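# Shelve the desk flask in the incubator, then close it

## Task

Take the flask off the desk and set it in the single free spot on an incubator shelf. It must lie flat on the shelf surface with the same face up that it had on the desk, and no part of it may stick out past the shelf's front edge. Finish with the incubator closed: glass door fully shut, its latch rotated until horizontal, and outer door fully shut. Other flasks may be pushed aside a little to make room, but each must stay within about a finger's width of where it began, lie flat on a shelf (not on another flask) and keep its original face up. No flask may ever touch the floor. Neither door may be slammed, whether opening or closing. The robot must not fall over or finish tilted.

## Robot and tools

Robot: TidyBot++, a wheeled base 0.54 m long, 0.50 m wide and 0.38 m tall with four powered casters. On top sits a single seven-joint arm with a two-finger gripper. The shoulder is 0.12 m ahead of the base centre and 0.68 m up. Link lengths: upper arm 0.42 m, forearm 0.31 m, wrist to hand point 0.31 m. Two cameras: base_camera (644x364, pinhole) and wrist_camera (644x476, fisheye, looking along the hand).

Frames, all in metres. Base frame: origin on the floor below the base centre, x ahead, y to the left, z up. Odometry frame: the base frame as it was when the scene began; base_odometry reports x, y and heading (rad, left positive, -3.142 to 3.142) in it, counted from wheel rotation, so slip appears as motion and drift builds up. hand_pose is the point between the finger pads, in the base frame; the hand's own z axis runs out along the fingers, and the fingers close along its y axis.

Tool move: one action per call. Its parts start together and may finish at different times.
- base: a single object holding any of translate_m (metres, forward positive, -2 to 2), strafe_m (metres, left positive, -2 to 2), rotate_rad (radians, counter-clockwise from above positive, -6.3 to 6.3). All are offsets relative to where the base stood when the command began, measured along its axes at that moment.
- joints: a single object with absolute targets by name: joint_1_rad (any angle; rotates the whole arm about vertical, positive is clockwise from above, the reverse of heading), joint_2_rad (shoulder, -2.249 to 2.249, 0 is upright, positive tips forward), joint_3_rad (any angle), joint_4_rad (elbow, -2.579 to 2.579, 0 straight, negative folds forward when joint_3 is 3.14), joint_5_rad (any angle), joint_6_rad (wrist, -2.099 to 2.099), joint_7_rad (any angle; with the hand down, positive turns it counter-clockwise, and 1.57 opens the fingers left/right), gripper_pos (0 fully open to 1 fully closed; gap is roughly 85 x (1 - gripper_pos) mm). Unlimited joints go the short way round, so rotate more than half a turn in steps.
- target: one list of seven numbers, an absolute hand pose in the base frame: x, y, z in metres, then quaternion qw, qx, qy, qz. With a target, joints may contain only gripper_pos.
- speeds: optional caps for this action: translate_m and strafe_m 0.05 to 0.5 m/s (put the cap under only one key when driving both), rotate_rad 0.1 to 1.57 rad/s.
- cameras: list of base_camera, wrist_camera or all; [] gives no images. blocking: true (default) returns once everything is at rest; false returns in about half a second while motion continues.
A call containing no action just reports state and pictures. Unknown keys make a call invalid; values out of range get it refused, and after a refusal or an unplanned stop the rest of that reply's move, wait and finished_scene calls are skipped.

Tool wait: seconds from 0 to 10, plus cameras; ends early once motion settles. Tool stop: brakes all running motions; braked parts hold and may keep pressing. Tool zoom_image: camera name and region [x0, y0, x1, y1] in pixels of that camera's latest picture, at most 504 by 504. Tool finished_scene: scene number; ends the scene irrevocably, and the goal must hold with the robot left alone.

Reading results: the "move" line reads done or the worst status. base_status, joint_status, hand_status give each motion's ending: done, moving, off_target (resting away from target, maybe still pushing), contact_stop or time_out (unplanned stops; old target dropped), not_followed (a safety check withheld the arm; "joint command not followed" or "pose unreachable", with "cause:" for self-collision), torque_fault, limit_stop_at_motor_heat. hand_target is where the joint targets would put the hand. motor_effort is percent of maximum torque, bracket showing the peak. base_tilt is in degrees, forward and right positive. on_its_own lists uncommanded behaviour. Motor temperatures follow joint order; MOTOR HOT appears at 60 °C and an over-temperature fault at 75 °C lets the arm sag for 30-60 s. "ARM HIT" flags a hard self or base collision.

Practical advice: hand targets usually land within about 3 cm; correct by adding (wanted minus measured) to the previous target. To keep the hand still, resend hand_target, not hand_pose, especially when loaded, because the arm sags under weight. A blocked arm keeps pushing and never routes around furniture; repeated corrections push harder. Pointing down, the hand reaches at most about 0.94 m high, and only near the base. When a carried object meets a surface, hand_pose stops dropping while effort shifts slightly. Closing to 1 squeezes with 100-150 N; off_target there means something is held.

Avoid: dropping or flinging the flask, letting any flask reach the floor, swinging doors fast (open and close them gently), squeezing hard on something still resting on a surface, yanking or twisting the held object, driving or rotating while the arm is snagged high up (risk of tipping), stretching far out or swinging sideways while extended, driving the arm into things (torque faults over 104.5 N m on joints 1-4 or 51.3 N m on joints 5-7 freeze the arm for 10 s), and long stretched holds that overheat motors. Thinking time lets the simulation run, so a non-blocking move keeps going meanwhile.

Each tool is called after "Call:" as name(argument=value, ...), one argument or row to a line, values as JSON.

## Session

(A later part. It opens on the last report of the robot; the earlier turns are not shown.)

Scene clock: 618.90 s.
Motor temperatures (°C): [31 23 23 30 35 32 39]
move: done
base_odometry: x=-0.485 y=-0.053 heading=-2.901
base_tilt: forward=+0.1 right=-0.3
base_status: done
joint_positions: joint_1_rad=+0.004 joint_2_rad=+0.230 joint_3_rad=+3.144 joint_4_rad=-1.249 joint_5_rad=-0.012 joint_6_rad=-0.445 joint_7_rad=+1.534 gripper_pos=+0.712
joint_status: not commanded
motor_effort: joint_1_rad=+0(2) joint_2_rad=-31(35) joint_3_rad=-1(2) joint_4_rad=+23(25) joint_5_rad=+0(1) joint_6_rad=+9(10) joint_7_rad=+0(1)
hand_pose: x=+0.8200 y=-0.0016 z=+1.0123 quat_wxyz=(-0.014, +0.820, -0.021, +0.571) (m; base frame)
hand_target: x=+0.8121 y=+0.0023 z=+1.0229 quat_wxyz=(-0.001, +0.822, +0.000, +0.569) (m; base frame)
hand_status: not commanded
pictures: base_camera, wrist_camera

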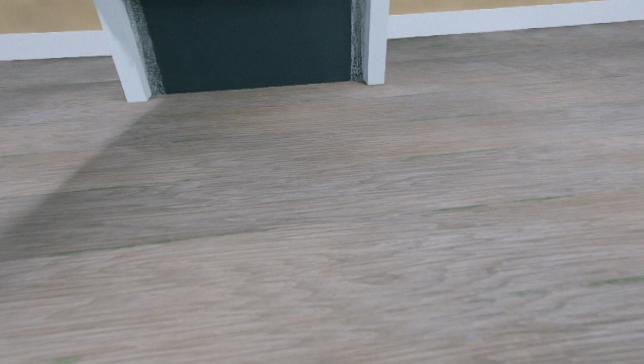

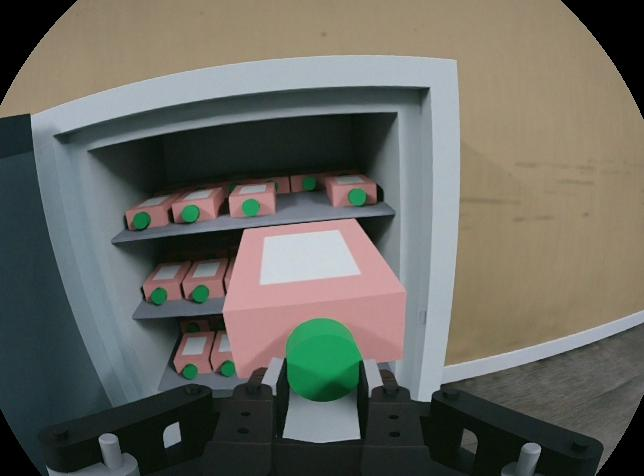

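Call:
move(
  base={"strafe_m": 0.008, "translate_m": 0.25},
  speeds={"translate_m": 0.15},
  cameras=["wrist_camera"],
)

Scene clock: 634.70 s.
Motor temperatures (°C): [31 23 23 30 35 32 39]
move: done
base_odometry: x=-0.726 y=-0.121 heading=-2.901
base_tilt: forward=+0.0 right=-0.3
base_status: done
joint_positions: joint_1_rad=+0.004 joint_2_rad=+0.230 joint_3_rad=+3.144 joint_4_rad=-1.249 joint_5_rad=-0.012 joint_6_rad=-0.445 joint_7_rad=+1.534 gripper_pos=+0.712
joint_status: not commanded
motor_effort: joint_1_rad=+0(2) joint_2_rad=-31(35) joint_3_rad=-1(2) joint_4_rad=+23(24) joint_5_rad=+0(1) joint_6_rad=+9(10) joint_7_rad=+1(1)
hand_pose: x=+0.8201 y=-0.0015 z=+1.0122 quat_wxyz=(-0.014, +0.820, -0.021, +0.571) (m; base frame)
hand_target: x=+0.8121 y=+0.0023 z=+1.0229 quat_wxyz=(-0.001, +0.822, +0.000, +0.569) (m; base frame)
hand_status: not commanded
pictures: wrist_camera

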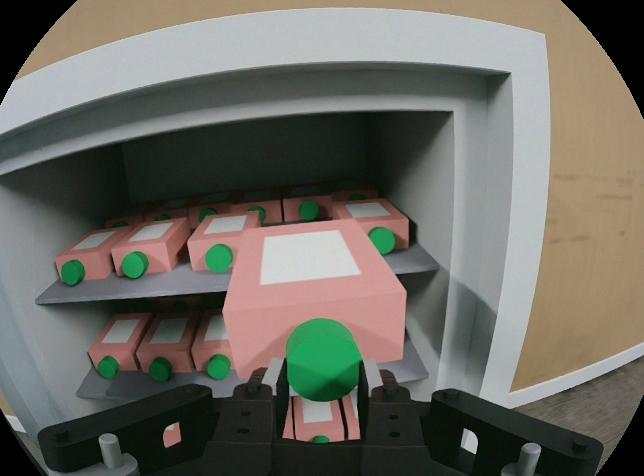

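Call:
zoom_image(
  camera="wrist_camera",
  region=[170, 170, 430, 310],
)

Scaled by 1.938.

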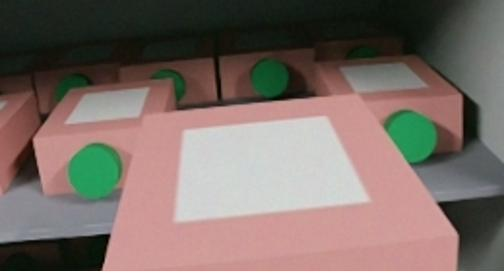

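Call:
move(
  base={"strafe_m": 0.013, "translate_m": 0.12},
  speeds={"translate_m": 0.1},
  cameras=["wrist_camera"],
)

Call:
zoom_image(
  camera="wrist_camera",
  region=[140, 170, 460, 350],
)

Scene clock: 665.17 s.
Motor temperatures (°C): [31 23 23 30 35 32 39]
move: done
base_odometry: x=-0.839 y=-0.162 heading=-2.901
base_tilt: forward=+0.1 right=-0.3
base_status: done
joint_positions: joint_1_rad=+0.004 joint_2_rad=+0.230 joint_3_rad=+3.144 joint_4_rad=-1.249 joint_5_rad=-0.012 joint_6_rad=-0.445 joint_7_rad=+1.534 gripper_pos=+0.712
joint_status: not commanded
motor_effort: joint_1_rad=-1(1) joint_2_rad=-32(34) joint_3_rad=-1(2) joint_4_rad=+23(23) joint_5_rad=+0(1) joint_6_rad=+9(10) joint_7_rad=+1(1)
hand_pose: x=+0.8199 y=-0.0015 z=+1.0125 quat_wxyz=(-0.014, +0.820, -0.021, +0.572) (m; base frame)
hand_target: x=+0.8121 y=+0.0023 z=+1.0229 quat_wxyz=(-0.001, +0.822, +0.000, +0.569) (m; base frame)
hand_status: not commanded
pictures: wrist_camera

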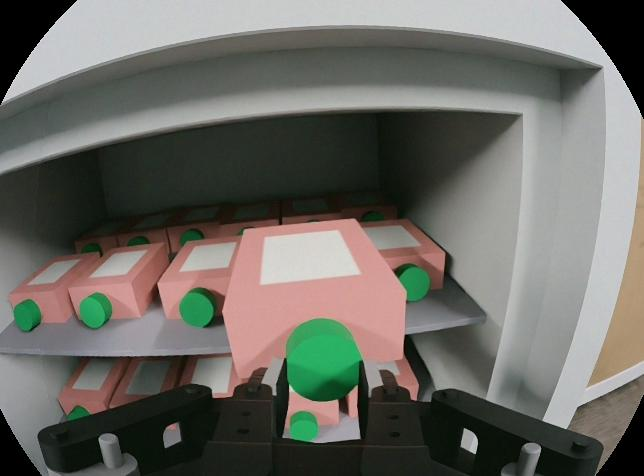

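Scaled by 1.575.

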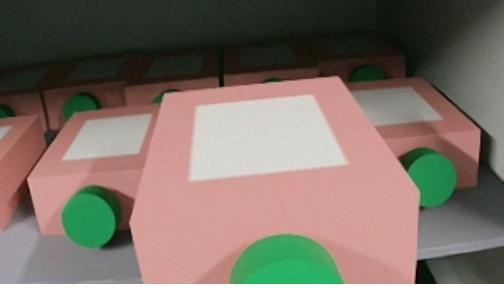

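Call:
move(
  joints={"joint_4_rad": -1.195, "joint_6_rad": -0.52},
  cameras=[],
)

Call:
move(
  base={"strafe_m": 0.004, "translate_m": 0.05},
  speeds={"translate_m": 0.06},
  cameras=["wrist_camera"],
)

Call:
zoom_image(
  camera="wrist_camera",
  region=[140, 170, 460, 350],
)

Scene clock: 680.17 s.
Motor temperatures (°C): [31 23 23 30 35 32 39]
move: done
base_odometry: x=-0.839 y=-0.162 heading=-2.901
base_tilt: forward=+0.1 right=-0.3
base_status: not commanded
joint_positions: joint_1_rad=+0.004 joint_2_rad=+0.229 joint_3_rad=+3.144 joint_4_rad=-1.216 joint_5_rad=-0.012 joint_6_rad=-0.477 joint_7_rad=+1.534 gripper_pos=+0.712
joint_status: all done
motor_effort: joint_1_rad=-1(1) joint_2_rad=-31(33) joint_3_rad=-1(2) joint_4_rad=+23(24) joint_5_rad=+0(1) joint_6_rad=+9(11) joint_7_rad=+0(1)
hand_pose: x=+0.8189 y=-0.0014 z=+1.0237 quat_wxyz=(-0.014, +0.820, -0.021, +0.572) (m; base frame)
hand_target: x=+0.8105 y=+0.0023 z=+1.0338 quat_wxyz=(-0.001, +0.822, +0.000, +0.569) (m; base frame)
hand_status: not commanded
pictures: none
No camera images: "cameras" was empty.

Scene clock: 681.50 s.
Motor temperatures (°C): [31 23 23 30 35 32 39]
move: done
base_odometry: x=-0.887 y=-0.178 heading=-2.901
base_tilt: forward=+0.1 right=-0.3
base_status: done
joint_positions: joint_1_rad=+0.004 joint_2_rad=+0.229 joint_3_rad=+3.144 joint_4_rad=-1.216 joint_5_rad=-0.012 joint_6_rad=-0.477 joint_7_rad=+1.534 gripper_pos=+0.712
joint_status: not commanded
motor_effort: joint_1_rad=+0(2) joint_2_rad=-32(34) joint_3_rad=-1(3) joint_4_rad=+23(23) joint_5_rad=+0(1) joint_6_rad=+10(10) joint_7_rad=+1(1)
hand_pose: x=+0.8186 y=-0.0014 z=+1.0241 quat_wxyz=(-0.014, +0.819, -0.021, +0.573) (m; base frame)
hand_target: x=+0.8105 y=+0.0023 z=+1.0338 quat_wxyz=(-0.001, +0.822, +0.000, +0.569) (m; base frame)
hand_status: not commanded
pictures: wrist_camera

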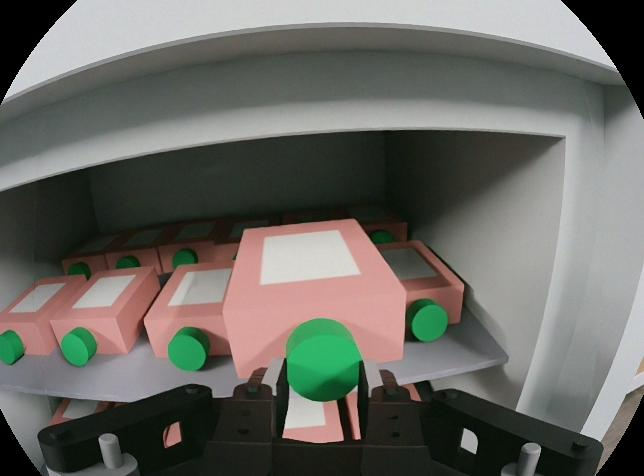

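Scaled by 1.575.

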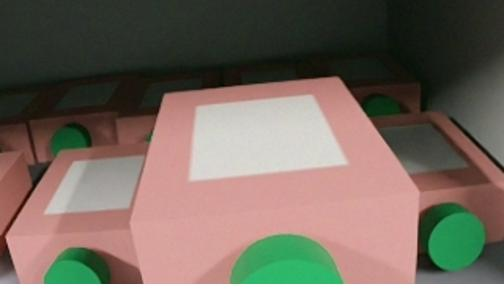

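Call:
move(
  base={"strafe_m": 0.004, "translate_m": 0.05},
  speeds={"translate_m": 0.06},
  cameras=["wrist_camera"],
)

Call:
zoom_image(
  camera="wrist_camera",
  region=[140, 200, 500, 400],
)

Scene clock: 698.53 s.
Motor temperatures (°C): [31 23 23 30 35 32 39]
move: done
base_odometry: x=-0.935 y=-0.194 heading=-2.901
base_tilt: forward=+0.1 right=-0.3
base_status: done
joint_positions: joint_1_rad=+0.004 joint_2_rad=+0.229 joint_3_rad=+3.144 joint_4_rad=-1.216 joint_5_rad=-0.012 joint_6_rad=-0.477 joint_7_rad=+1.534 gripper_pos=+0.712
joint_status: not commanded
motor_effort: joint_1_rad=-1(1) joint_2_rad=-32(35) joint_3_rad=-2(2) joint_4_rad=+23(23) joint_5_rad=+0(1) joint_6_rad=+9(10) joint_7_rad=+0(1)
hand_pose: x=+0.8186 y=-0.0014 z=+1.0242 quat_wxyz=(-0.014, +0.819, -0.021, +0.573) (m; base frame)
hand_target: x=+0.8105 y=+0.0023 z=+1.0338 quat_wxyz=(-0.001, +0.822, +0.000, +0.569) (m; base frame)
hand_status: not commanded
pictures: wrist_camera

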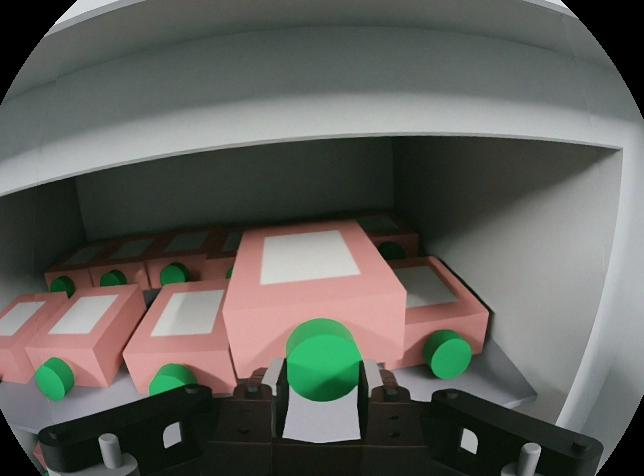

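Scaled by 1.400.

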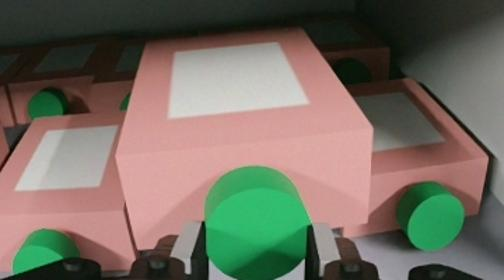

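Call:
move(
  joints={"joint_4_rad": -1.215, "joint_6_rad": -0.50},
  base={"strafe_m": 0.0035, "translate_m": 0.045},
  speeds={"translate_m": 0.05},
  cameras=["wrist_camera"],
)

Call:
zoom_image(
  camera="wrist_camera",
  region=[140, 200, 500, 400],
)

Scene clock: 712.50 s.
Motor temperatures (°C): [31 23 23 30 35 32 39]
move: done
base_odometry: x=-0.978 y=-0.208 heading=-2.901
base_tilt: forward=+0.0 right=-0.3
base_status: done
joint_positions: joint_1_rad=+0.004 joint_2_rad=+0.229 joint_3_rad=+3.144 joint_4_rad=-1.221 joint_5_rad=-0.012 joint_6_rad=-0.477 joint_7_rad=+1.534 gripper_pos=+0.712
joint_status: all done
motor_effort: joint_1_rad=-1(1) joint_2_rad=-32(34) joint_3_rad=-1(2) joint_4_rad=+22(24) joint_5_rad=+0(1) joint_6_rad=+10(10) joint_7_rad=+1(1)
hand_pose: x=+0.8183 y=-0.0014 z=+1.0212 quat_wxyz=(-0.014, +0.821, -0.021, +0.571) (m; base frame)
hand_target: x=+0.8114 y=+0.0023 z=+1.0276 quat_wxyz=(-0.001, +0.822, +0.000, +0.569) (m; base frame)
hand_status: not commanded
pictures: wrist_camera

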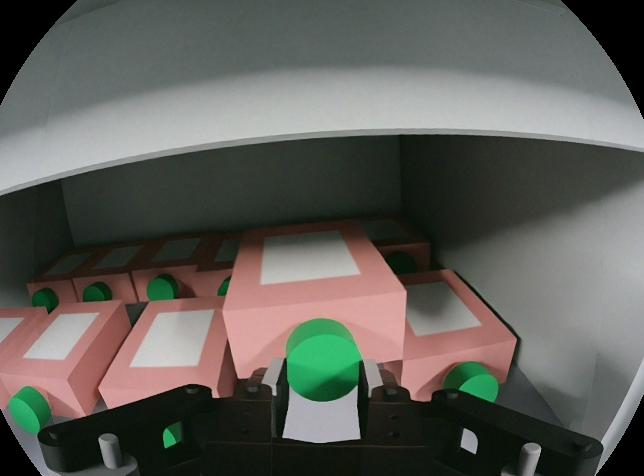

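Scaled by 1.400.

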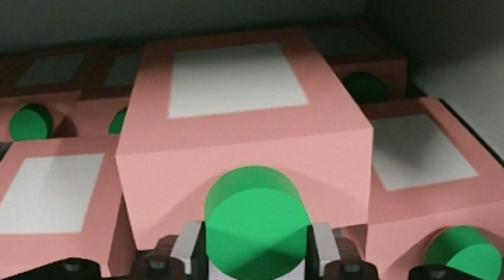

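Call:
move(
  base={"strafe_m": 0.004, "translate_m": 0.045},
  speeds={"translate_m": 0.05},
  cameras=["wrist_camera"],
)

Scene clock: 721.10 s.
Motor temperatures (°C): [31 23 23 30 35 32 39]
move: done
base_odometry: x=-1.021 y=-0.223 heading=-2.901
base_tilt: forward=+0.1 right=-0.3
base_status: done
joint_positions: joint_1_rad=+0.004 joint_2_rad=+0.229 joint_3_rad=+3.144 joint_4_rad=-1.221 joint_5_rad=-0.012 joint_6_rad=-0.477 joint_7_rad=+1.534 gripper_pos=+0.712
joint_status: not commanded
motor_effort: joint_1_rad=-1(1) joint_2_rad=-32(34) joint_3_rad=-1(2) joint_4_rad=+23(23) joint_5_rad=+0(1) joint_6_rad=+10(10) joint_7_rad=+0(1)
hand_pose: x=+0.8183 y=-0.0014 z=+1.0212 quat_wxyz=(-0.014, +0.821, -0.021, +0.571) (m; base frame)
hand_target: x=+0.8114 y=+0.0023 z=+1.0276 quat_wxyz=(-0.001, +0.822, +0.000, +0.569) (m; base frame)
hand_status: not commanded
pictures: wrist_camera

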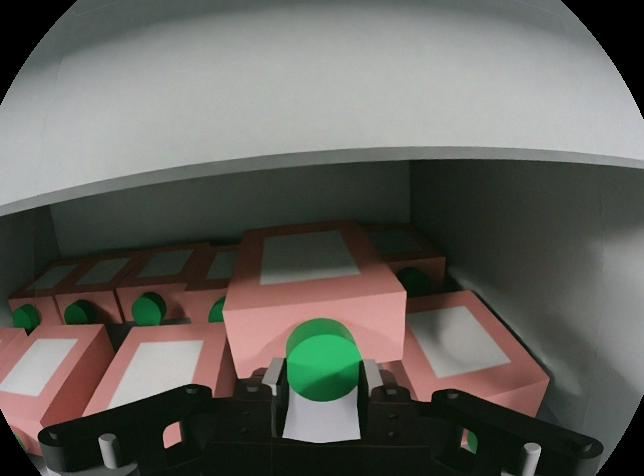

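Call:
move(
  joints={"joint_4_rad": -1.27, "joint_6_rad": -0.42},
  cameras=["wrist_camera"],
)

Call:
zoom_image(
  camera="wrist_camera",
  region=[140, 220, 500, 420],
)

Scene clock: 729.77 s.
Motor temperatures (°C): [31 23 23 30 35 32 39]
move: done
base_odometry: x=-1.021 y=-0.223 heading=-2.901
base_tilt: forward=+0.1 right=-0.3
base_status: not commanded
joint_positions: joint_1_rad=+0.004 joint_2_rad=+0.229 joint_3_rad=+3.144 joint_4_rad=-1.270 joint_5_rad=-0.012 joint_6_rad=-0.447 joint_7_rad=+1.534 gripper_pos=+0.712
joint_status: all done
motor_effort: joint_1_rad=+0(1) joint_2_rad=-31(33) joint_3_rad=-1(2) joint_4_rad=+23(24) joint_5_rad=+0(1) joint_6_rad=+9(11) joint_7_rad=+0(1)
hand_pose: x=+0.8179 y=-0.0015 z=+0.9998 quat_wxyz=(-0.014, +0.826, -0.021, +0.563) (m; base frame)
hand_target: x=+0.8160 y=+0.0023 z=+1.0177 quat_wxyz=(-0.001, +0.815, +0.000, +0.580) (m; base frame)
hand_status: not commanded
pictures: wrist_camera

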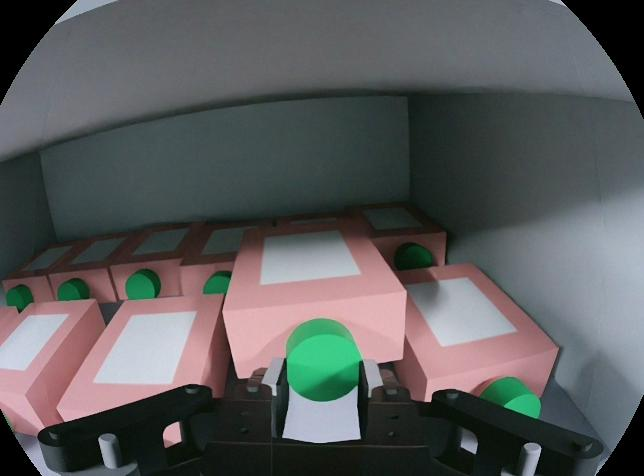

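Scaled by 1.400.

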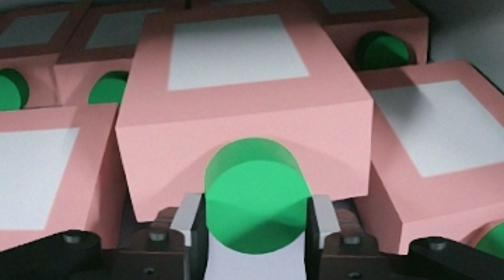

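Call:
move(
  base={"strafe_m": 0.002, "translate_m": 0.015},
  speeds={"translate_m": 0.05},
  joints={"joint_4_rad": -1.295, "joint_6_rad": -0.40},
  cameras=["wrist_camera"],
)

Scene clock: 744.33 s.
Motor temperatures (°C): [31 23 23 30 35 32 39]
move: done
base_odometry: x=-1.035 y=-0.228 heading=-2.901
base_tilt: forward=+0.2 right=-0.3
base_status: done
joint_positions: joint_1_rad=+0.004 joint_2_rad=+0.231 joint_3_rad=+3.144 joint_4_rad=-1.292 joint_5_rad=-0.012 joint_6_rad=-0.437 joint_7_rad=+1.534 gripper_pos=+0.712
joint_status: all done
motor_effort: joint_1_rad=+0(2) joint_2_rad=-32(34) joint_3_rad=+0(2) joint_4_rad=+23(24) joint_5_rad=+1(1) joint_6_rad=+9(10) joint_7_rad=+0(1)
hand_pose: x=+0.8173 y=-0.0016 z=+0.9886 quat_wxyz=(-0.013, +0.830, -0.021, +0.557) (m; base frame)
hand_target: x=+0.8161 y=+0.0023 z=+1.0084 quat_wxyz=(-0.001, +0.816, +0.000, +0.578) (m; base frame)
hand_status: not commanded
pictures: wrist_camera

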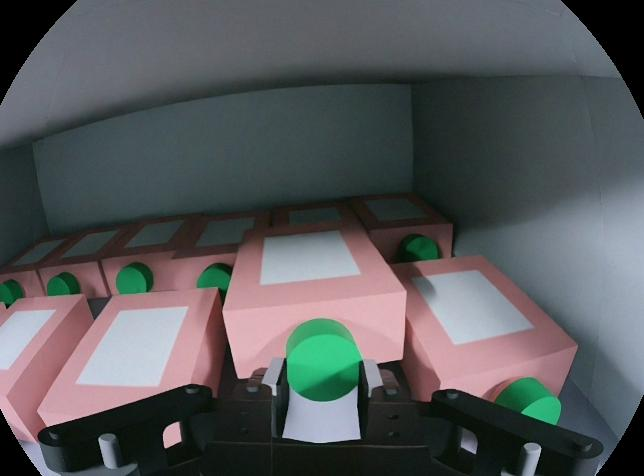

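Call:
move(
  joints={"joint_4_rad": -1.315, "joint_6_rad": -0.38},
  cameras=[],
)

Call:
move(
  joints={"joint_4_rad": -1.335, "joint_6_rad": -0.36},
  cameras=["wrist_camera"],
)

Scene clock: 754.17 s.
Motor temperatures (°C): [31 23 23 30 35 32 39]
move: done
base_odometry: x=-1.035 y=-0.228 heading=-2.901
base_tilt: forward=+0.1 right=-0.4
base_status: not commanded
joint_positions: joint_1_rad=+0.004 joint_2_rad=+0.231 joint_3_rad=+3.144 joint_4_rad=-1.312 joint_5_rad=-0.012 joint_6_rad=-0.421 joint_7_rad=+1.534 gripper_pos=+0.712
joint_status: all done
motor_effort: joint_1_rad=+0(1) joint_2_rad=-31(32) joint_3_rad=-1(2) joint_4_rad=+22(23) joint_5_rad=+0(1) joint_6_rad=+9(10) joint_7_rad=+0(1)
hand_pose: x=+0.8170 y=-0.0016 z=+0.9812 quat_wxyz=(-0.013, +0.831, -0.021, +0.555) (m; base frame)
hand_target: x=+0.8164 y=+0.0023 z=+1.0021 quat_wxyz=(-0.001, +0.816, +0.000, +0.578) (m; base frame)
hand_status: not commanded
pictures: none
No camera images: "cameras" was empty.

Scene clock: 754.77 s.
Motor temperatures (°C): [31 23 23 30 35 32 39]
move: done
base_odometry: x=-1.035 y=-0.228 heading=-2.901
base_tilt: forward=+0.1 right=-0.3
base_status: not commanded
joint_positions: joint_1_rad=+0.004 joint_2_rad=+0.231 joint_3_rad=+3.144 joint_4_rad=-1.332 joint_5_rad=-0.012 joint_6_rad=-0.404 joint_7_rad=+1.534 gripper_pos=+0.712
joint_status: all done
motor_effort: joint_1_rad=+0(1) joint_2_rad=-31(32) joint_3_rad=-1(2) joint_4_rad=+23(24) joint_5_rad=+0(1) joint_6_rad=+9(10) joint_7_rad=+0(1)
hand_pose: x=+0.8168 y=-0.0017 z=+0.9743 quat_wxyz=(-0.013, +0.832, -0.021, +0.554) (m; base frame)
hand_target: x=+0.8166 y=+0.0023 z=+0.9958 quat_wxyz=(-0.001, +0.816, +0.000, +0.578) (m; base frame)
hand_status: not commanded
pictures: wrist_camera

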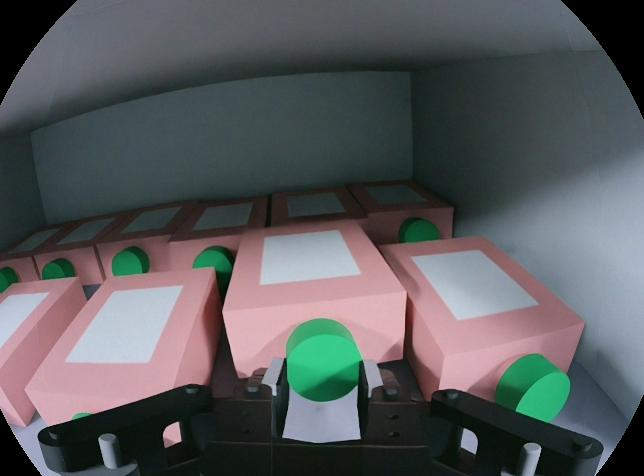

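Call:
move(
  base={"strafe_m": -0.0015, "translate_m": -0.018},
  speeds={"translate_m": 0.05},
  joints={"joint_4_rad": -1.35, "joint_6_rad": -0.345},
  cameras=["wrist_camera"],
)

Call:
zoom_image(
  camera="wrist_camera",
  region=[140, 180, 500, 400],
)

Scene clock: 768.50 s.
Motor temperatures (°C): [31 23 23 30 35 32 39]
move: done
base_odometry: x=-1.018 y=-0.222 heading=-2.901
base_tilt: forward=+0.0 right=-0.3
base_status: done
joint_positions: joint_1_rad=+0.004 joint_2_rad=+0.230 joint_3_rad=+3.144 joint_4_rad=-1.347 joint_5_rad=-0.012 joint_6_rad=-0.389 joint_7_rad=+1.534 gripper_pos=+0.712
joint_status: all done
motor_effort: joint_1_rad=-1(1) joint_2_rad=-31(35) joint_3_rad=-1(2) joint_4_rad=+23(23) joint_5_rad=+0(0) joint_6_rad=+9(10) joint_7_rad=+0(1)
hand_pose: x=+0.8167 y=-0.0017 z=+0.9699 quat_wxyz=(-0.013, +0.832, -0.021, +0.555) (m; base frame)
hand_target: x=+0.8167 y=+0.0023 z=+0.9911 quat_wxyz=(-0.001, +0.816, +0.000, +0.578) (m; base frame)
hand_status: not commanded
pictures: wrist_camera

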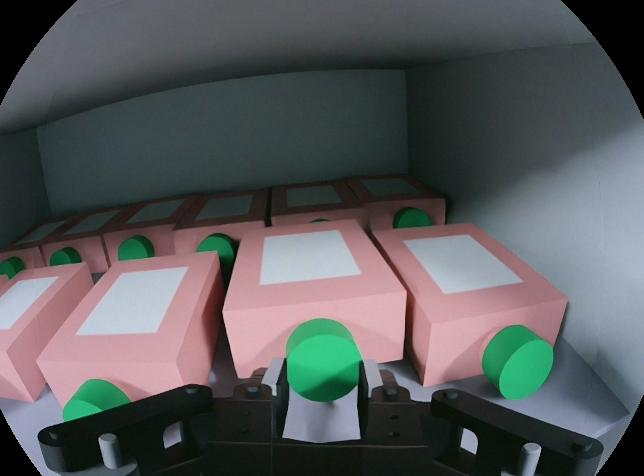

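Scaled by 1.400.

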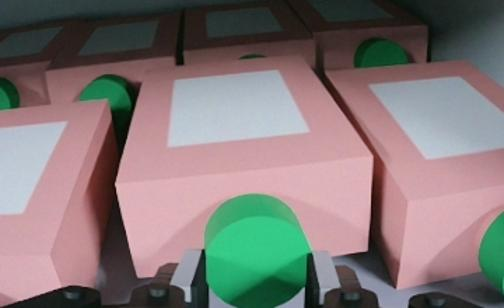

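Call:
move(
  joints={"joint_4_rad": -1.365, "joint_6_rad": -0.33},
  cameras=[],
)

Call:
move(
  joints={"joint_4_rad": -1.38, "joint_6_rad": -0.315},
  cameras=[],
)

Call:
move(
  joints={"joint_4_rad": -1.395, "joint_6_rad": -0.30},
  cameras=["wrist_camera"],
)

Scene clock: 778.30 s.
Motor temperatures (°C): [31 23 23 30 35 32 39]
move: done
base_odometry: x=-1.018 y=-0.222 heading=-2.901
base_tilt: forward=+0.0 right=-0.4
base_status: not commanded
joint_positions: joint_1_rad=+0.004 joint_2_rad=+0.230 joint_3_rad=+3.144 joint_4_rad=-1.362 joint_5_rad=-0.012 joint_6_rad=-0.374 joint_7_rad=+1.534 gripper_pos=+0.712
joint_status: all done
motor_effort: joint_1_rad=+0(1) joint_2_rad=-31(32) joint_3_rad=-2(2) joint_4_rad=+23(24) joint_5_rad=+0(1) joint_6_rad=+9(10) joint_7_rad=+1(1)
hand_pose: x=+0.8166 y=-0.0018 z=+0.9650 quat_wxyz=(-0.013, +0.832, -0.022, +0.554) (m; base frame)
hand_target: x=+0.8167 y=+0.0023 z=+0.9864 quat_wxyz=(-0.001, +0.816, +0.000, +0.578) (m; base frame)
hand_status: not commanded
pictures: none
No camera images: "cameras" was empty.

Scene clock: 778.87 s.
Motor temperatures (°C): [31 23 23 30 35 32 39]
move: done
base_odometry: x=-1.018 y=-0.222 heading=-2.901
base_tilt: forward=+0.1 right=-0.3
base_status: not commanded
joint_positions: joint_1_rad=+0.004 joint_2_rad=+0.230 joint_3_rad=+3.144 joint_4_rad=-1.376 joint_5_rad=-0.012 joint_6_rad=-0.359 joint_7_rad=+1.534 gripper_pos=+0.712
joint_status: all done
motor_effort: joint_1_rad=+0(1) joint_2_rad=-31(32) joint_3_rad=-1(2) joint_4_rad=+22(24) joint_5_rad=+0(0) joint_6_rad=+9(10) joint_7_rad=+1(1)
hand_pose: x=+0.8166 y=-0.0018 z=+0.9609 quat_wxyz=(-0.013, +0.832, -0.022, +0.555) (m; base frame)
hand_target: x=+0.8166 y=+0.0023 z=+0.9817 quat_wxyz=(-0.001, +0.816, +0.000, +0.578) (m; base frame)
hand_status: not commanded
pictures: none
No camera images: "cameras" was empty.

Scene clock: 779.43 s.
Motor temperatures (°C): [31 23 23 30 35 32 39]
move: done
base_odometry: x=-1.018 y=-0.222 heading=-2.901
base_tilt: forward=+0.0 right=-0.4
base_status: not commanded
joint_positions: joint_1_rad=+0.004 joint_2_rad=+0.230 joint_3_rad=+3.144 joint_4_rad=-1.388 joint_5_rad=-0.012 joint_6_rad=-0.342 joint_7_rad=+1.534 gripper_pos=+0.712
joint_status: all done
motor_effort: joint_1_rad=+0(1) joint_2_rad=-30(31) joint_3_rad=-1(1) joint_4_rad=+22(23) joint_5_rad=+0(1) joint_6_rad=+9(9) joint_7_rad=+0(1)
hand_pose: x=+0.8171 y=-0.0019 z=+0.9586 quat_wxyz=(-0.013, +0.830, -0.022, +0.557) (m; base frame)
hand_target: x=+0.8164 y=+0.0023 z=+0.9770 quat_wxyz=(-0.001, +0.816, +0.000, +0.578) (m; base frame)
hand_status: not commanded
pictures: wrist_camera

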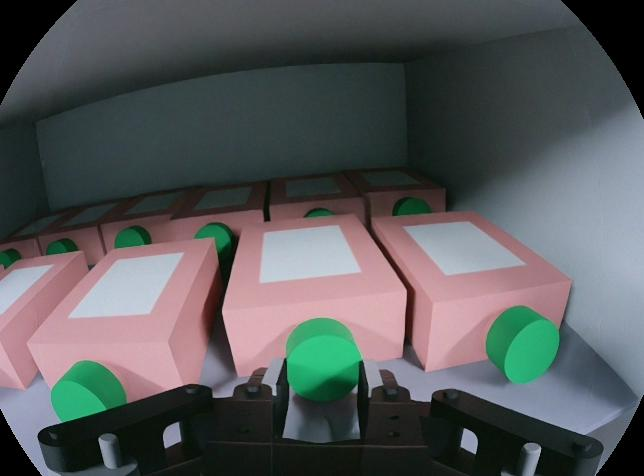

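Call:
move(
  joints={"joint_4_rad": -1.41, "joint_6_rad": -0.285},
  cameras=["wrist_camera"],
)

Call:
zoom_image(
  camera="wrist_camera",
  region=[140, 180, 500, 400],
)

Scene clock: 786.10 s.
Motor temperatures (°C): [31 23 23 30 35 32 39]
move: done
base_odometry: x=-1.018 y=-0.222 heading=-2.901
base_tilt: forward=+0.0 right=-0.3
base_status: not commanded
joint_positions: joint_1_rad=+0.004 joint_2_rad=+0.229 joint_3_rad=+3.144 joint_4_rad=-1.398 joint_5_rad=-0.012 joint_6_rad=-0.324 joint_7_rad=+1.534 gripper_pos=+0.712
joint_status: all done
motor_effort: joint_1_rad=+0(1) joint_2_rad=-30(31) joint_3_rad=-1(1) joint_4_rad=+22(23) joint_5_rad=+0(1) joint_6_rad=+8(9) joint_7_rad=+1(1)
hand_pose: x=+0.8175 y=-0.0020 z=+0.9584 quat_wxyz=(-0.013, +0.828, -0.022, +0.561) (m; base frame)
hand_target: x=+0.8162 y=+0.0023 z=+0.9723 quat_wxyz=(-0.001, +0.816, +0.000, +0.578) (m; base frame)
hand_status: not commanded
pictures: wrist_camera

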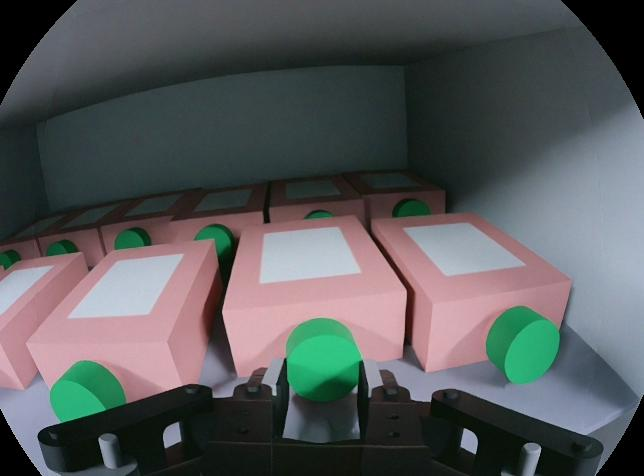

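Scaled by 1.400.

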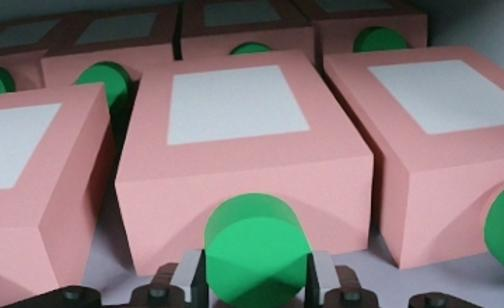

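Call:
move(
  joints={"gripper_pos": 0.6},
  cameras=[],
)

Call:
move(
  joints={"gripper_pos": 0.5},
  cameras=["wrist_camera"],
)

Scene clock: 791.27 s.
Motor temperatures (°C): [31 23 23 30 35 32 39]
move: done
base_odometry: x=-1.018 y=-0.222 heading=-2.901
base_tilt: forward=+0.0 right=-0.3
base_status: not commanded
joint_positions: joint_1_rad=+0.004 joint_2_rad=+0.229 joint_3_rad=+3.144 joint_4_rad=-1.399 joint_5_rad=-0.012 joint_6_rad=-0.324 joint_7_rad=+1.534 gripper_pos=+0.600
joint_status: all done
motor_effort: joint_1_rad=-1(1) joint_2_rad=-30(31) joint_3_rad=+0(2) joint_4_rad=+21(22) joint_5_rad=+0(1) joint_6_rad=+9(9) joint_7_rad=+0(1)
hand_pose: x=+0.8173 y=-0.0020 z=+0.9579 quat_wxyz=(-0.013, +0.828, -0.022, +0.560) (m; base frame)
hand_target: x=+0.8162 y=+0.0023 z=+0.9723 quat_wxyz=(-0.001, +0.816, +0.000, +0.578) (m; base frame)
hand_status: not commanded
pictures: none
No camera images: "cameras" was empty.

Scene clock: 791.80 s.
Motor temperatures (°C): [31 23 23 30 35 32 39]
move: done
base_odometry: x=-1.018 y=-0.222 heading=-2.901
base_tilt: forward=+0.0 right=-0.3
base_status: not commanded
joint_positions: joint_1_rad=+0.004 joint_2_rad=+0.229 joint_3_rad=+3.144 joint_4_rad=-1.399 joint_5_rad=-0.012 joint_6_rad=-0.324 joint_7_rad=+1.534 gripper_pos=+0.500
joint_status: all done
motor_effort: joint_1_rad=+0(1) joint_2_rad=-30(30) joint_3_rad=-1(2) joint_4_rad=+22(22) joint_5_rad=+0(1) joint_6_rad=+8(9) joint_7_rad=+0(1)
hand_pose: x=+0.8173 y=-0.0020 z=+0.9579 quat_wxyz=(-0.013, +0.828, -0.022, +0.560) (m; base frame)
hand_target: x=+0.8162 y=+0.0023 z=+0.9723 quat_wxyz=(-0.001, +0.816, +0.000, +0.578) (m; base frame)
hand_status: not commanded
pictures: wrist_camera

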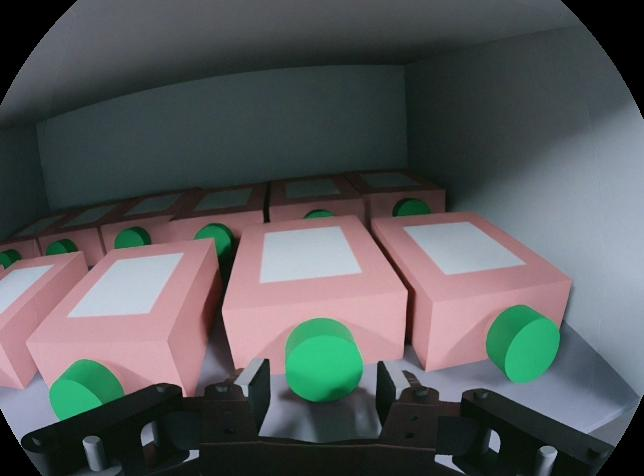

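Back straight out along the hand axis.

Call:
move(
  base={"translate_m": -0.15},
  speeds={"translate_m": 0.06},
  cameras=["wrist_camera"],
)

Call:
move(
  base={"translate_m": -0.3, "strafe_m": -0.03},
  speeds={"translate_m": 0.2},
  joints={"gripper_pos": 1.0},
  cameras=["wrist_camera"],
)

Scene clock: 800.13 s.
Motor temperatures (°C): [31 23 23 30 35 32 39]
move: done
base_odometry: x=-0.872 y=-0.187 heading=-2.901
base_tilt: forward=+0.0 right=-0.3
base_status: done
joint_positions: joint_1_rad=+0.004 joint_2_rad=+0.226 joint_3_rad=+3.144 joint_4_rad=-1.400 joint_5_rad=-0.012 joint_6_rad=-0.323 joint_7_rad=+1.534 gripper_pos=+0.500
joint_status: not commanded
motor_effort: joint_1_rad=-1(1) joint_2_rad=-30(34) joint_3_rad=-1(2) joint_4_rad=+21(23) joint_5_rad=+0(1) joint_6_rad=+8(9) joint_7_rad=+0(1)
hand_pose: x=+0.8166 y=-0.0020 z=+0.9595 quat_wxyz=(-0.013, +0.827, -0.022, +0.561) (m; base frame)
hand_target: x=+0.8162 y=+0.0023 z=+0.9723 quat_wxyz=(-0.001, +0.816, +0.000, +0.578) (m; base frame)
hand_status: not commanded
pictures: wrist_camera

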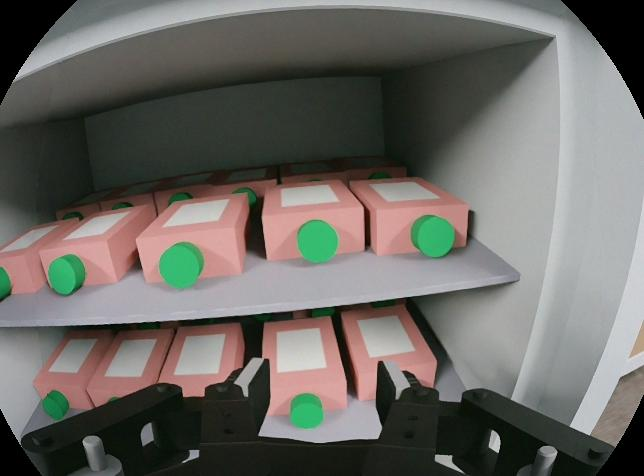

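Scene clock: 802.40 s.
Motor temperatures (°C): [31 23 23 30 35 32 39]
move: done
base_odometry: x=-0.587 y=-0.086 heading=-2.901
base_tilt: forward=-0.1 right=-0.3
base_status: done
joint_positions: joint_1_rad=+0.004 joint_2_rad=+0.223 joint_3_rad=+3.144 joint_4_rad=-1.401 joint_5_rad=-0.012 joint_6_rad=-0.323 joint_7_rad=+1.534 gripper_pos=+0.999
joint_status: all done
motor_effort: joint_1_rad=+0(1) joint_2_rad=-30(33) joint_3_rad=-1(2) joint_4_rad=+22(23) joint_5_rad=+0(1) joint_6_rad=+8(9) joint_7_rad=+1(1)
hand_pose: x=+0.8156 y=-0.0020 z=+0.9613 quat_wxyz=(-0.013, +0.826, -0.022, +0.562) (m; base frame)
hand_target: x=+0.8162 y=+0.0023 z=+0.9723 quat_wxyz=(-0.001, +0.816, +0.000, +0.578) (m; base frame)
hand_status: not commanded
pictures: wrist_camera

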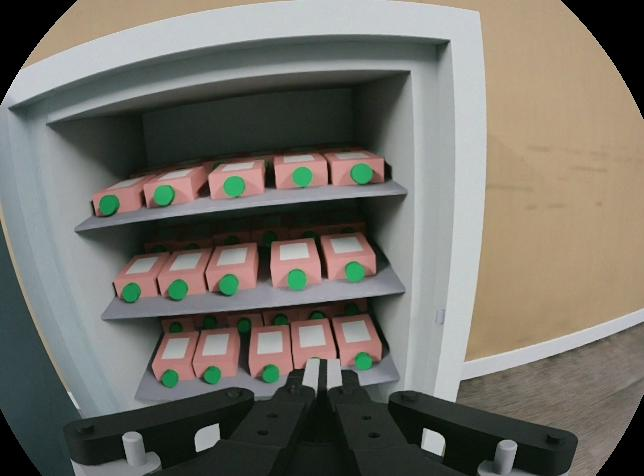

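Call:
move(
  base={"translate_m": -0.6, "rotate_rad": 0.08},
  speeds={"translate_m": 0.3},
)

Scene clock: 855.50 s.
Motor temperatures (°C): [31 23 23 30 35 32 39]
move: done
base_odometry: x=-0.005 y=+0.057 heading=-2.820
base_tilt: forward=+0.1 right=-0.3
base_status: done
joint_positions: joint_1_rad=-0.005 joint_2_rad=+0.222 joint_3_rad=+3.138 joint_4_rad=-1.402 joint_5_rad=-0.012 joint_6_rad=-0.322 joint_7_rad=+1.534 gripper_pos=+0.999
joint_status: not commanded
motor_effort: joint_1_rad=+0(4) joint_2_rad=-30(34) joint_3_rad=-1(4) joint_4_rad=+22(22) joint_5_rad=+0(1) joint_6_rad=+9(9) joint_7_rad=+0(1)
hand_pose: x=+0.8151 y=+0.0079 z=+0.9617 quat_wxyz=(-0.018, +0.826, -0.016, +0.563) (m; base frame)
hand_target: x=+0.8162 y=+0.0023 z=+0.9723 quat_wxyz=(-0.001, +0.816, +0.000, +0.578) (m; base frame)
hand_status: not commanded
pictures: base_camera, wrist_camera

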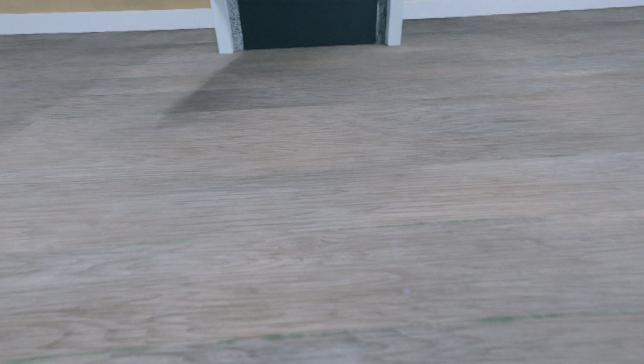

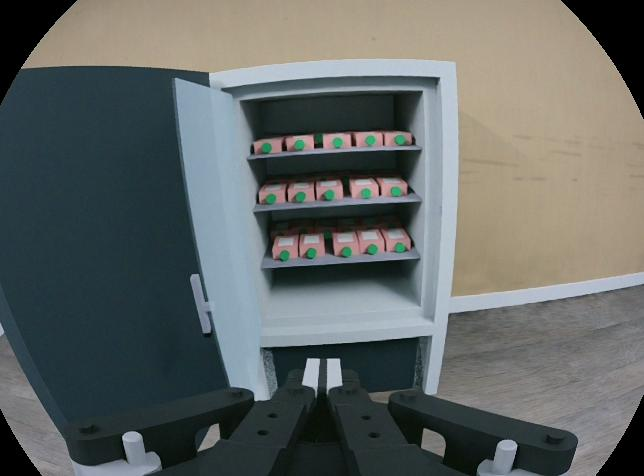

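Call:
move(
  base={"translate_m": 0.3, "strafe_m": 0.32},
  speeds={"translate_m": 0.3},
  cameras=["wrist_camera"],
)

Scene clock: 902.00 s.
Motor temperatures (°C): [31 23 23 30 35 32 39]
move: done
base_odometry: x=-0.188 y=-0.342 heading=-2.820
base_tilt: forward=+0.0 right=-0.3
base_status: done
joint_positions: joint_1_rad=-0.002 joint_2_rad=+0.222 joint_3_rad=+3.138 joint_4_rad=-1.402 joint_5_rad=-0.012 joint_6_rad=-0.322 joint_7_rad=+1.534 gripper_pos=+0.999
joint_status: not commanded
motor_effort: joint_1_rad=-1(2) joint_2_rad=-30(32) joint_3_rad=-1(3) joint_4_rad=+22(22) joint_5_rad=+0(1) joint_6_rad=+8(9) joint_7_rad=+1(1)
hand_pose: x=+0.8152 y=+0.0059 z=+0.9615 quat_wxyz=(-0.017, +0.826, -0.017, +0.563) (m; base frame)
hand_target: x=+0.8162 y=+0.0023 z=+0.9723 quat_wxyz=(-0.001, +0.816, +0.000, +0.578) (m; base frame)
hand_status: not commanded
pictures: wrist_camera

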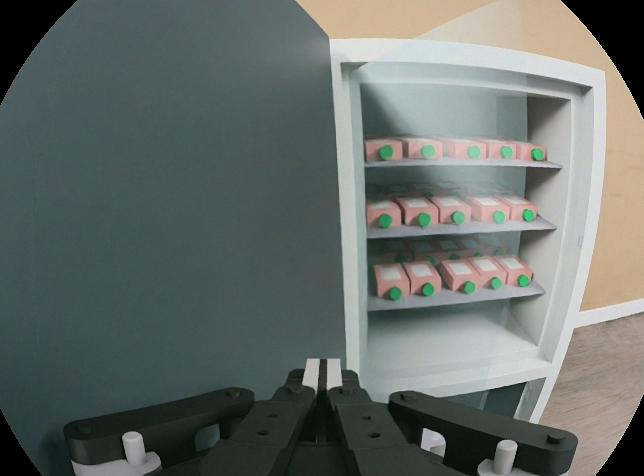

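Call:
move(
  base={"translate_m": 0.12, "strafe_m": -0.03},
  speeds={"translate_m": 0.1},
  cameras=["wrist_camera"],
)

Call:
move(
  base={"strafe_m": -0.12},
  speeds={"strafe_m": 0.06},
  cameras=["wrist_camera"],
)

Scene clock: 920.67 s.
Motor temperatures (°C): [31 23 23 30 35 32 39]
move: done
base_odometry: x=-0.311 y=-0.351 heading=-2.820
base_tilt: forward=+0.0 right=-0.3
base_status: done
joint_positions: joint_1_rad=-0.002 joint_2_rad=+0.223 joint_3_rad=+3.138 joint_4_rad=-1.402 joint_5_rad=-0.012 joint_6_rad=-0.322 joint_7_rad=+1.534 gripper_pos=+0.999
joint_status: not commanded
motor_effort: joint_1_rad=-1(1) joint_2_rad=-30(33) joint_3_rad=-2(2) joint_4_rad=+22(23) joint_5_rad=+0(1) joint_6_rad=+8(9) joint_7_rad=+0(1)
hand_pose: x=+0.8153 y=+0.0059 z=+0.9610 quat_wxyz=(-0.017, +0.827, -0.017, +0.562) (m; base frame)
hand_target: x=+0.8162 y=+0.0023 z=+0.9723 quat_wxyz=(-0.001, +0.816, +0.000, +0.578) (m; base frame)
hand_status: not commanded
pictures: wrist_camera

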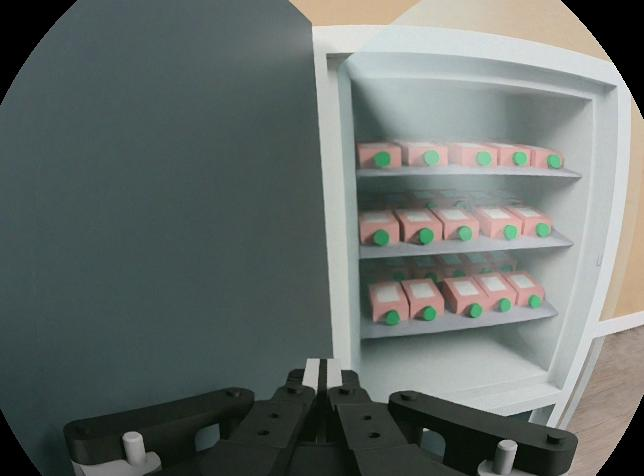

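Scene clock: 923.17 s.
Motor temperatures (°C): [31 23 23 30 35 32 39]
move: done
base_odometry: x=-0.350 y=-0.237 heading=-2.819
base_tilt: forward=+0.0 right=-0.3
base_status: done
joint_positions: joint_1_rad=-0.001 joint_2_rad=+0.223 joint_3_rad=+3.138 joint_4_rad=-1.402 joint_5_rad=-0.012 joint_6_rad=-0.322 joint_7_rad=+1.534 gripper_pos=+0.999
joint_status: not commanded
motor_effort: joint_1_rad=-1(3) joint_2_rad=-30(31) joint_3_rad=-2(3) joint_4_rad=+21(22) joint_5_rad=+0(1) joint_6_rad=+9(9) joint_7_rad=+1(1)
hand_pose: x=+0.8153 y=+0.0054 z=+0.9610 quat_wxyz=(-0.017, +0.827, -0.017, +0.562) (m; base frame)
hand_target: x=+0.8162 y=+0.0023 z=+0.9723 quat_wxyz=(-0.001, +0.816, +0.000, +0.578) (m; base frame)
hand_status: not commanded
pictures: wrist_camera

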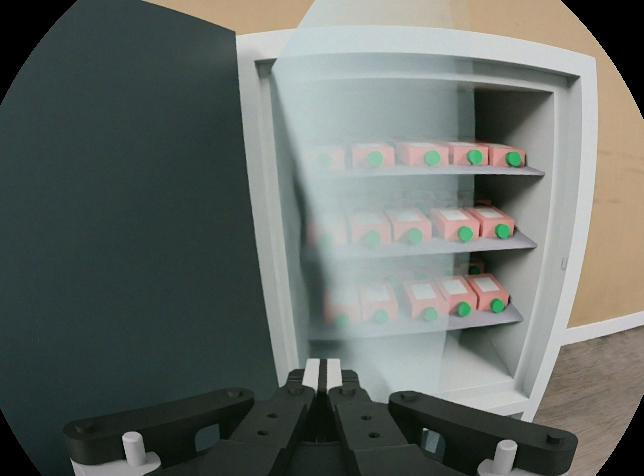

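Call:
move(
  base={"strafe_m": -0.1},
  speeds={"strafe_m": 0.06},
  cameras=["wrist_camera"],
)

Scene clock: 933.03 s.
Motor temperatures (°C): [31 23 23 30 35 32 39]
move: done
base_odometry: x=-0.381 y=-0.143 heading=-2.819
base_tilt: forward=+0.0 right=-0.3
base_status: done
joint_positions: joint_1_rad=-0.001 joint_2_rad=+0.223 joint_3_rad=+3.138 joint_4_rad=-1.402 joint_5_rad=-0.012 joint_6_rad=-0.322 joint_7_rad=+1.534 gripper_pos=+0.999
joint_status: not commanded
motor_effort: joint_1_rad=+0(3) joint_2_rad=-30(31) joint_3_rad=-1(3) joint_4_rad=+22(23) joint_5_rad=+0(1) joint_6_rad=+8(9) joint_7_rad=+1(1)
hand_pose: x=+0.8153 y=+0.0053 z=+0.9610 quat_wxyz=(-0.017, +0.827, -0.017, +0.562) (m; base frame)
hand_target: x=+0.8162 y=+0.0023 z=+0.9723 quat_wxyz=(-0.001, +0.816, +0.000, +0.578) (m; base frame)
hand_status: not commanded
pictures: wrist_camera

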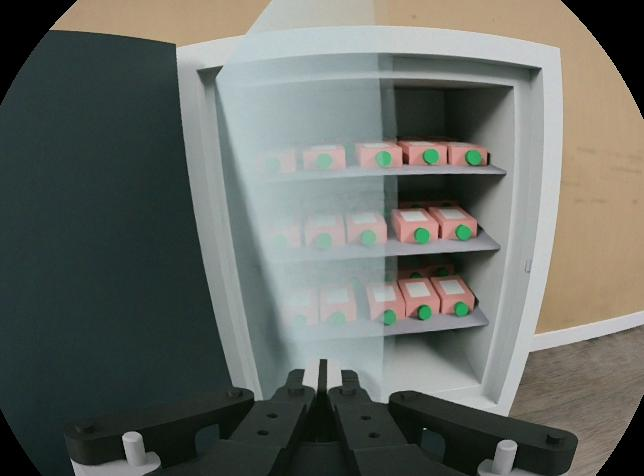

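Call:
move(
  base={"translate_m": 0.05},
  speeds={"translate_m": 0.06},
  cameras=["wrist_camera"],
)

Call:
move(
  base={"strafe_m": -0.05},
  speeds={"strafe_m": 0.06},
  cameras=["wrist_camera"],
)

Scene clock: 972.93 s.
Motor temperatures (°C): [31 23 23 30 34 32 39]
move: done
base_odometry: x=-0.429 y=-0.158 heading=-2.820
base_tilt: forward=+0.2 right=-0.3
base_status: done
joint_positions: joint_1_rad=+0.002 joint_2_rad=+0.220 joint_3_rad=+3.146 joint_4_rad=-1.414 joint_5_rad=-0.012 joint_6_rad=-0.308 joint_7_rad=+1.534 gripper_pos=+0.999
joint_status: not commanded
motor_effort: joint_1_rad=+0(6) joint_2_rad=-30(32) joint_3_rad=-1(7) joint_4_rad=+22(27) joint_5_rad=+0(1) joint_6_rad=+8(14) joint_7_rad=+1(1)
hand_pose: x=+0.8147 y=-0.0016 z=+0.9596 quat_wxyz=(-0.013, +0.825, -0.021, +0.564) (m; base frame)
hand_target: x=+0.8162 y=+0.0023 z=+0.9723 quat_wxyz=(-0.001, +0.816, +0.000, +0.578) (m; base frame)
hand_status: not commanded
pictures: wrist_camera

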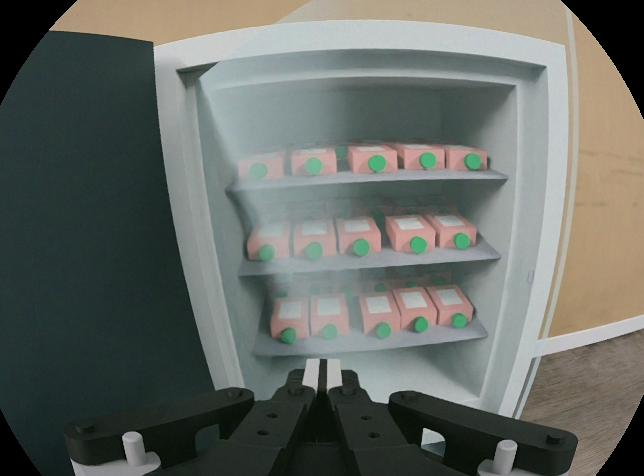

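Scene clock: 974.27 s.
Motor temperatures (°C): [31 23 23 30 34 32 39]
move: done
base_odometry: x=-0.445 y=-0.111 heading=-2.819
base_tilt: forward=+0.0 right=-0.3
base_status: done
joint_positions: joint_1_rad=+0.001 joint_2_rad=+0.220 joint_3_rad=+3.146 joint_4_rad=-1.414 joint_5_rad=-0.012 joint_6_rad=-0.308 joint_7_rad=+1.534 gripper_pos=+0.999
joint_status: not commanded
motor_effort: joint_1_rad=+0(3) joint_2_rad=-30(31) joint_3_rad=+0(3) joint_4_rad=+22(23) joint_5_rad=+0(1) joint_6_rad=+9(9) joint_7_rad=+1(1)
hand_pose: x=+0.8147 y=-0.0011 z=+0.9596 quat_wxyz=(-0.013, +0.825, -0.021, +0.564) (m; base frame)
hand_target: x=+0.8162 y=+0.0023 z=+0.9723 quat_wxyz=(-0.001, +0.816, +0.000, +0.578) (m; base frame)
hand_status: not commanded
pictures: wrist_camera

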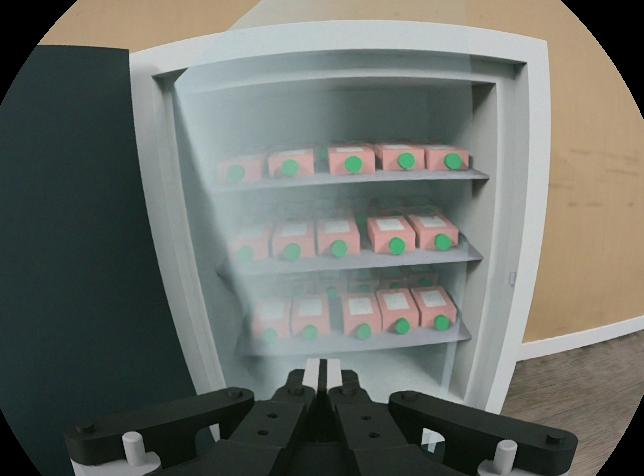

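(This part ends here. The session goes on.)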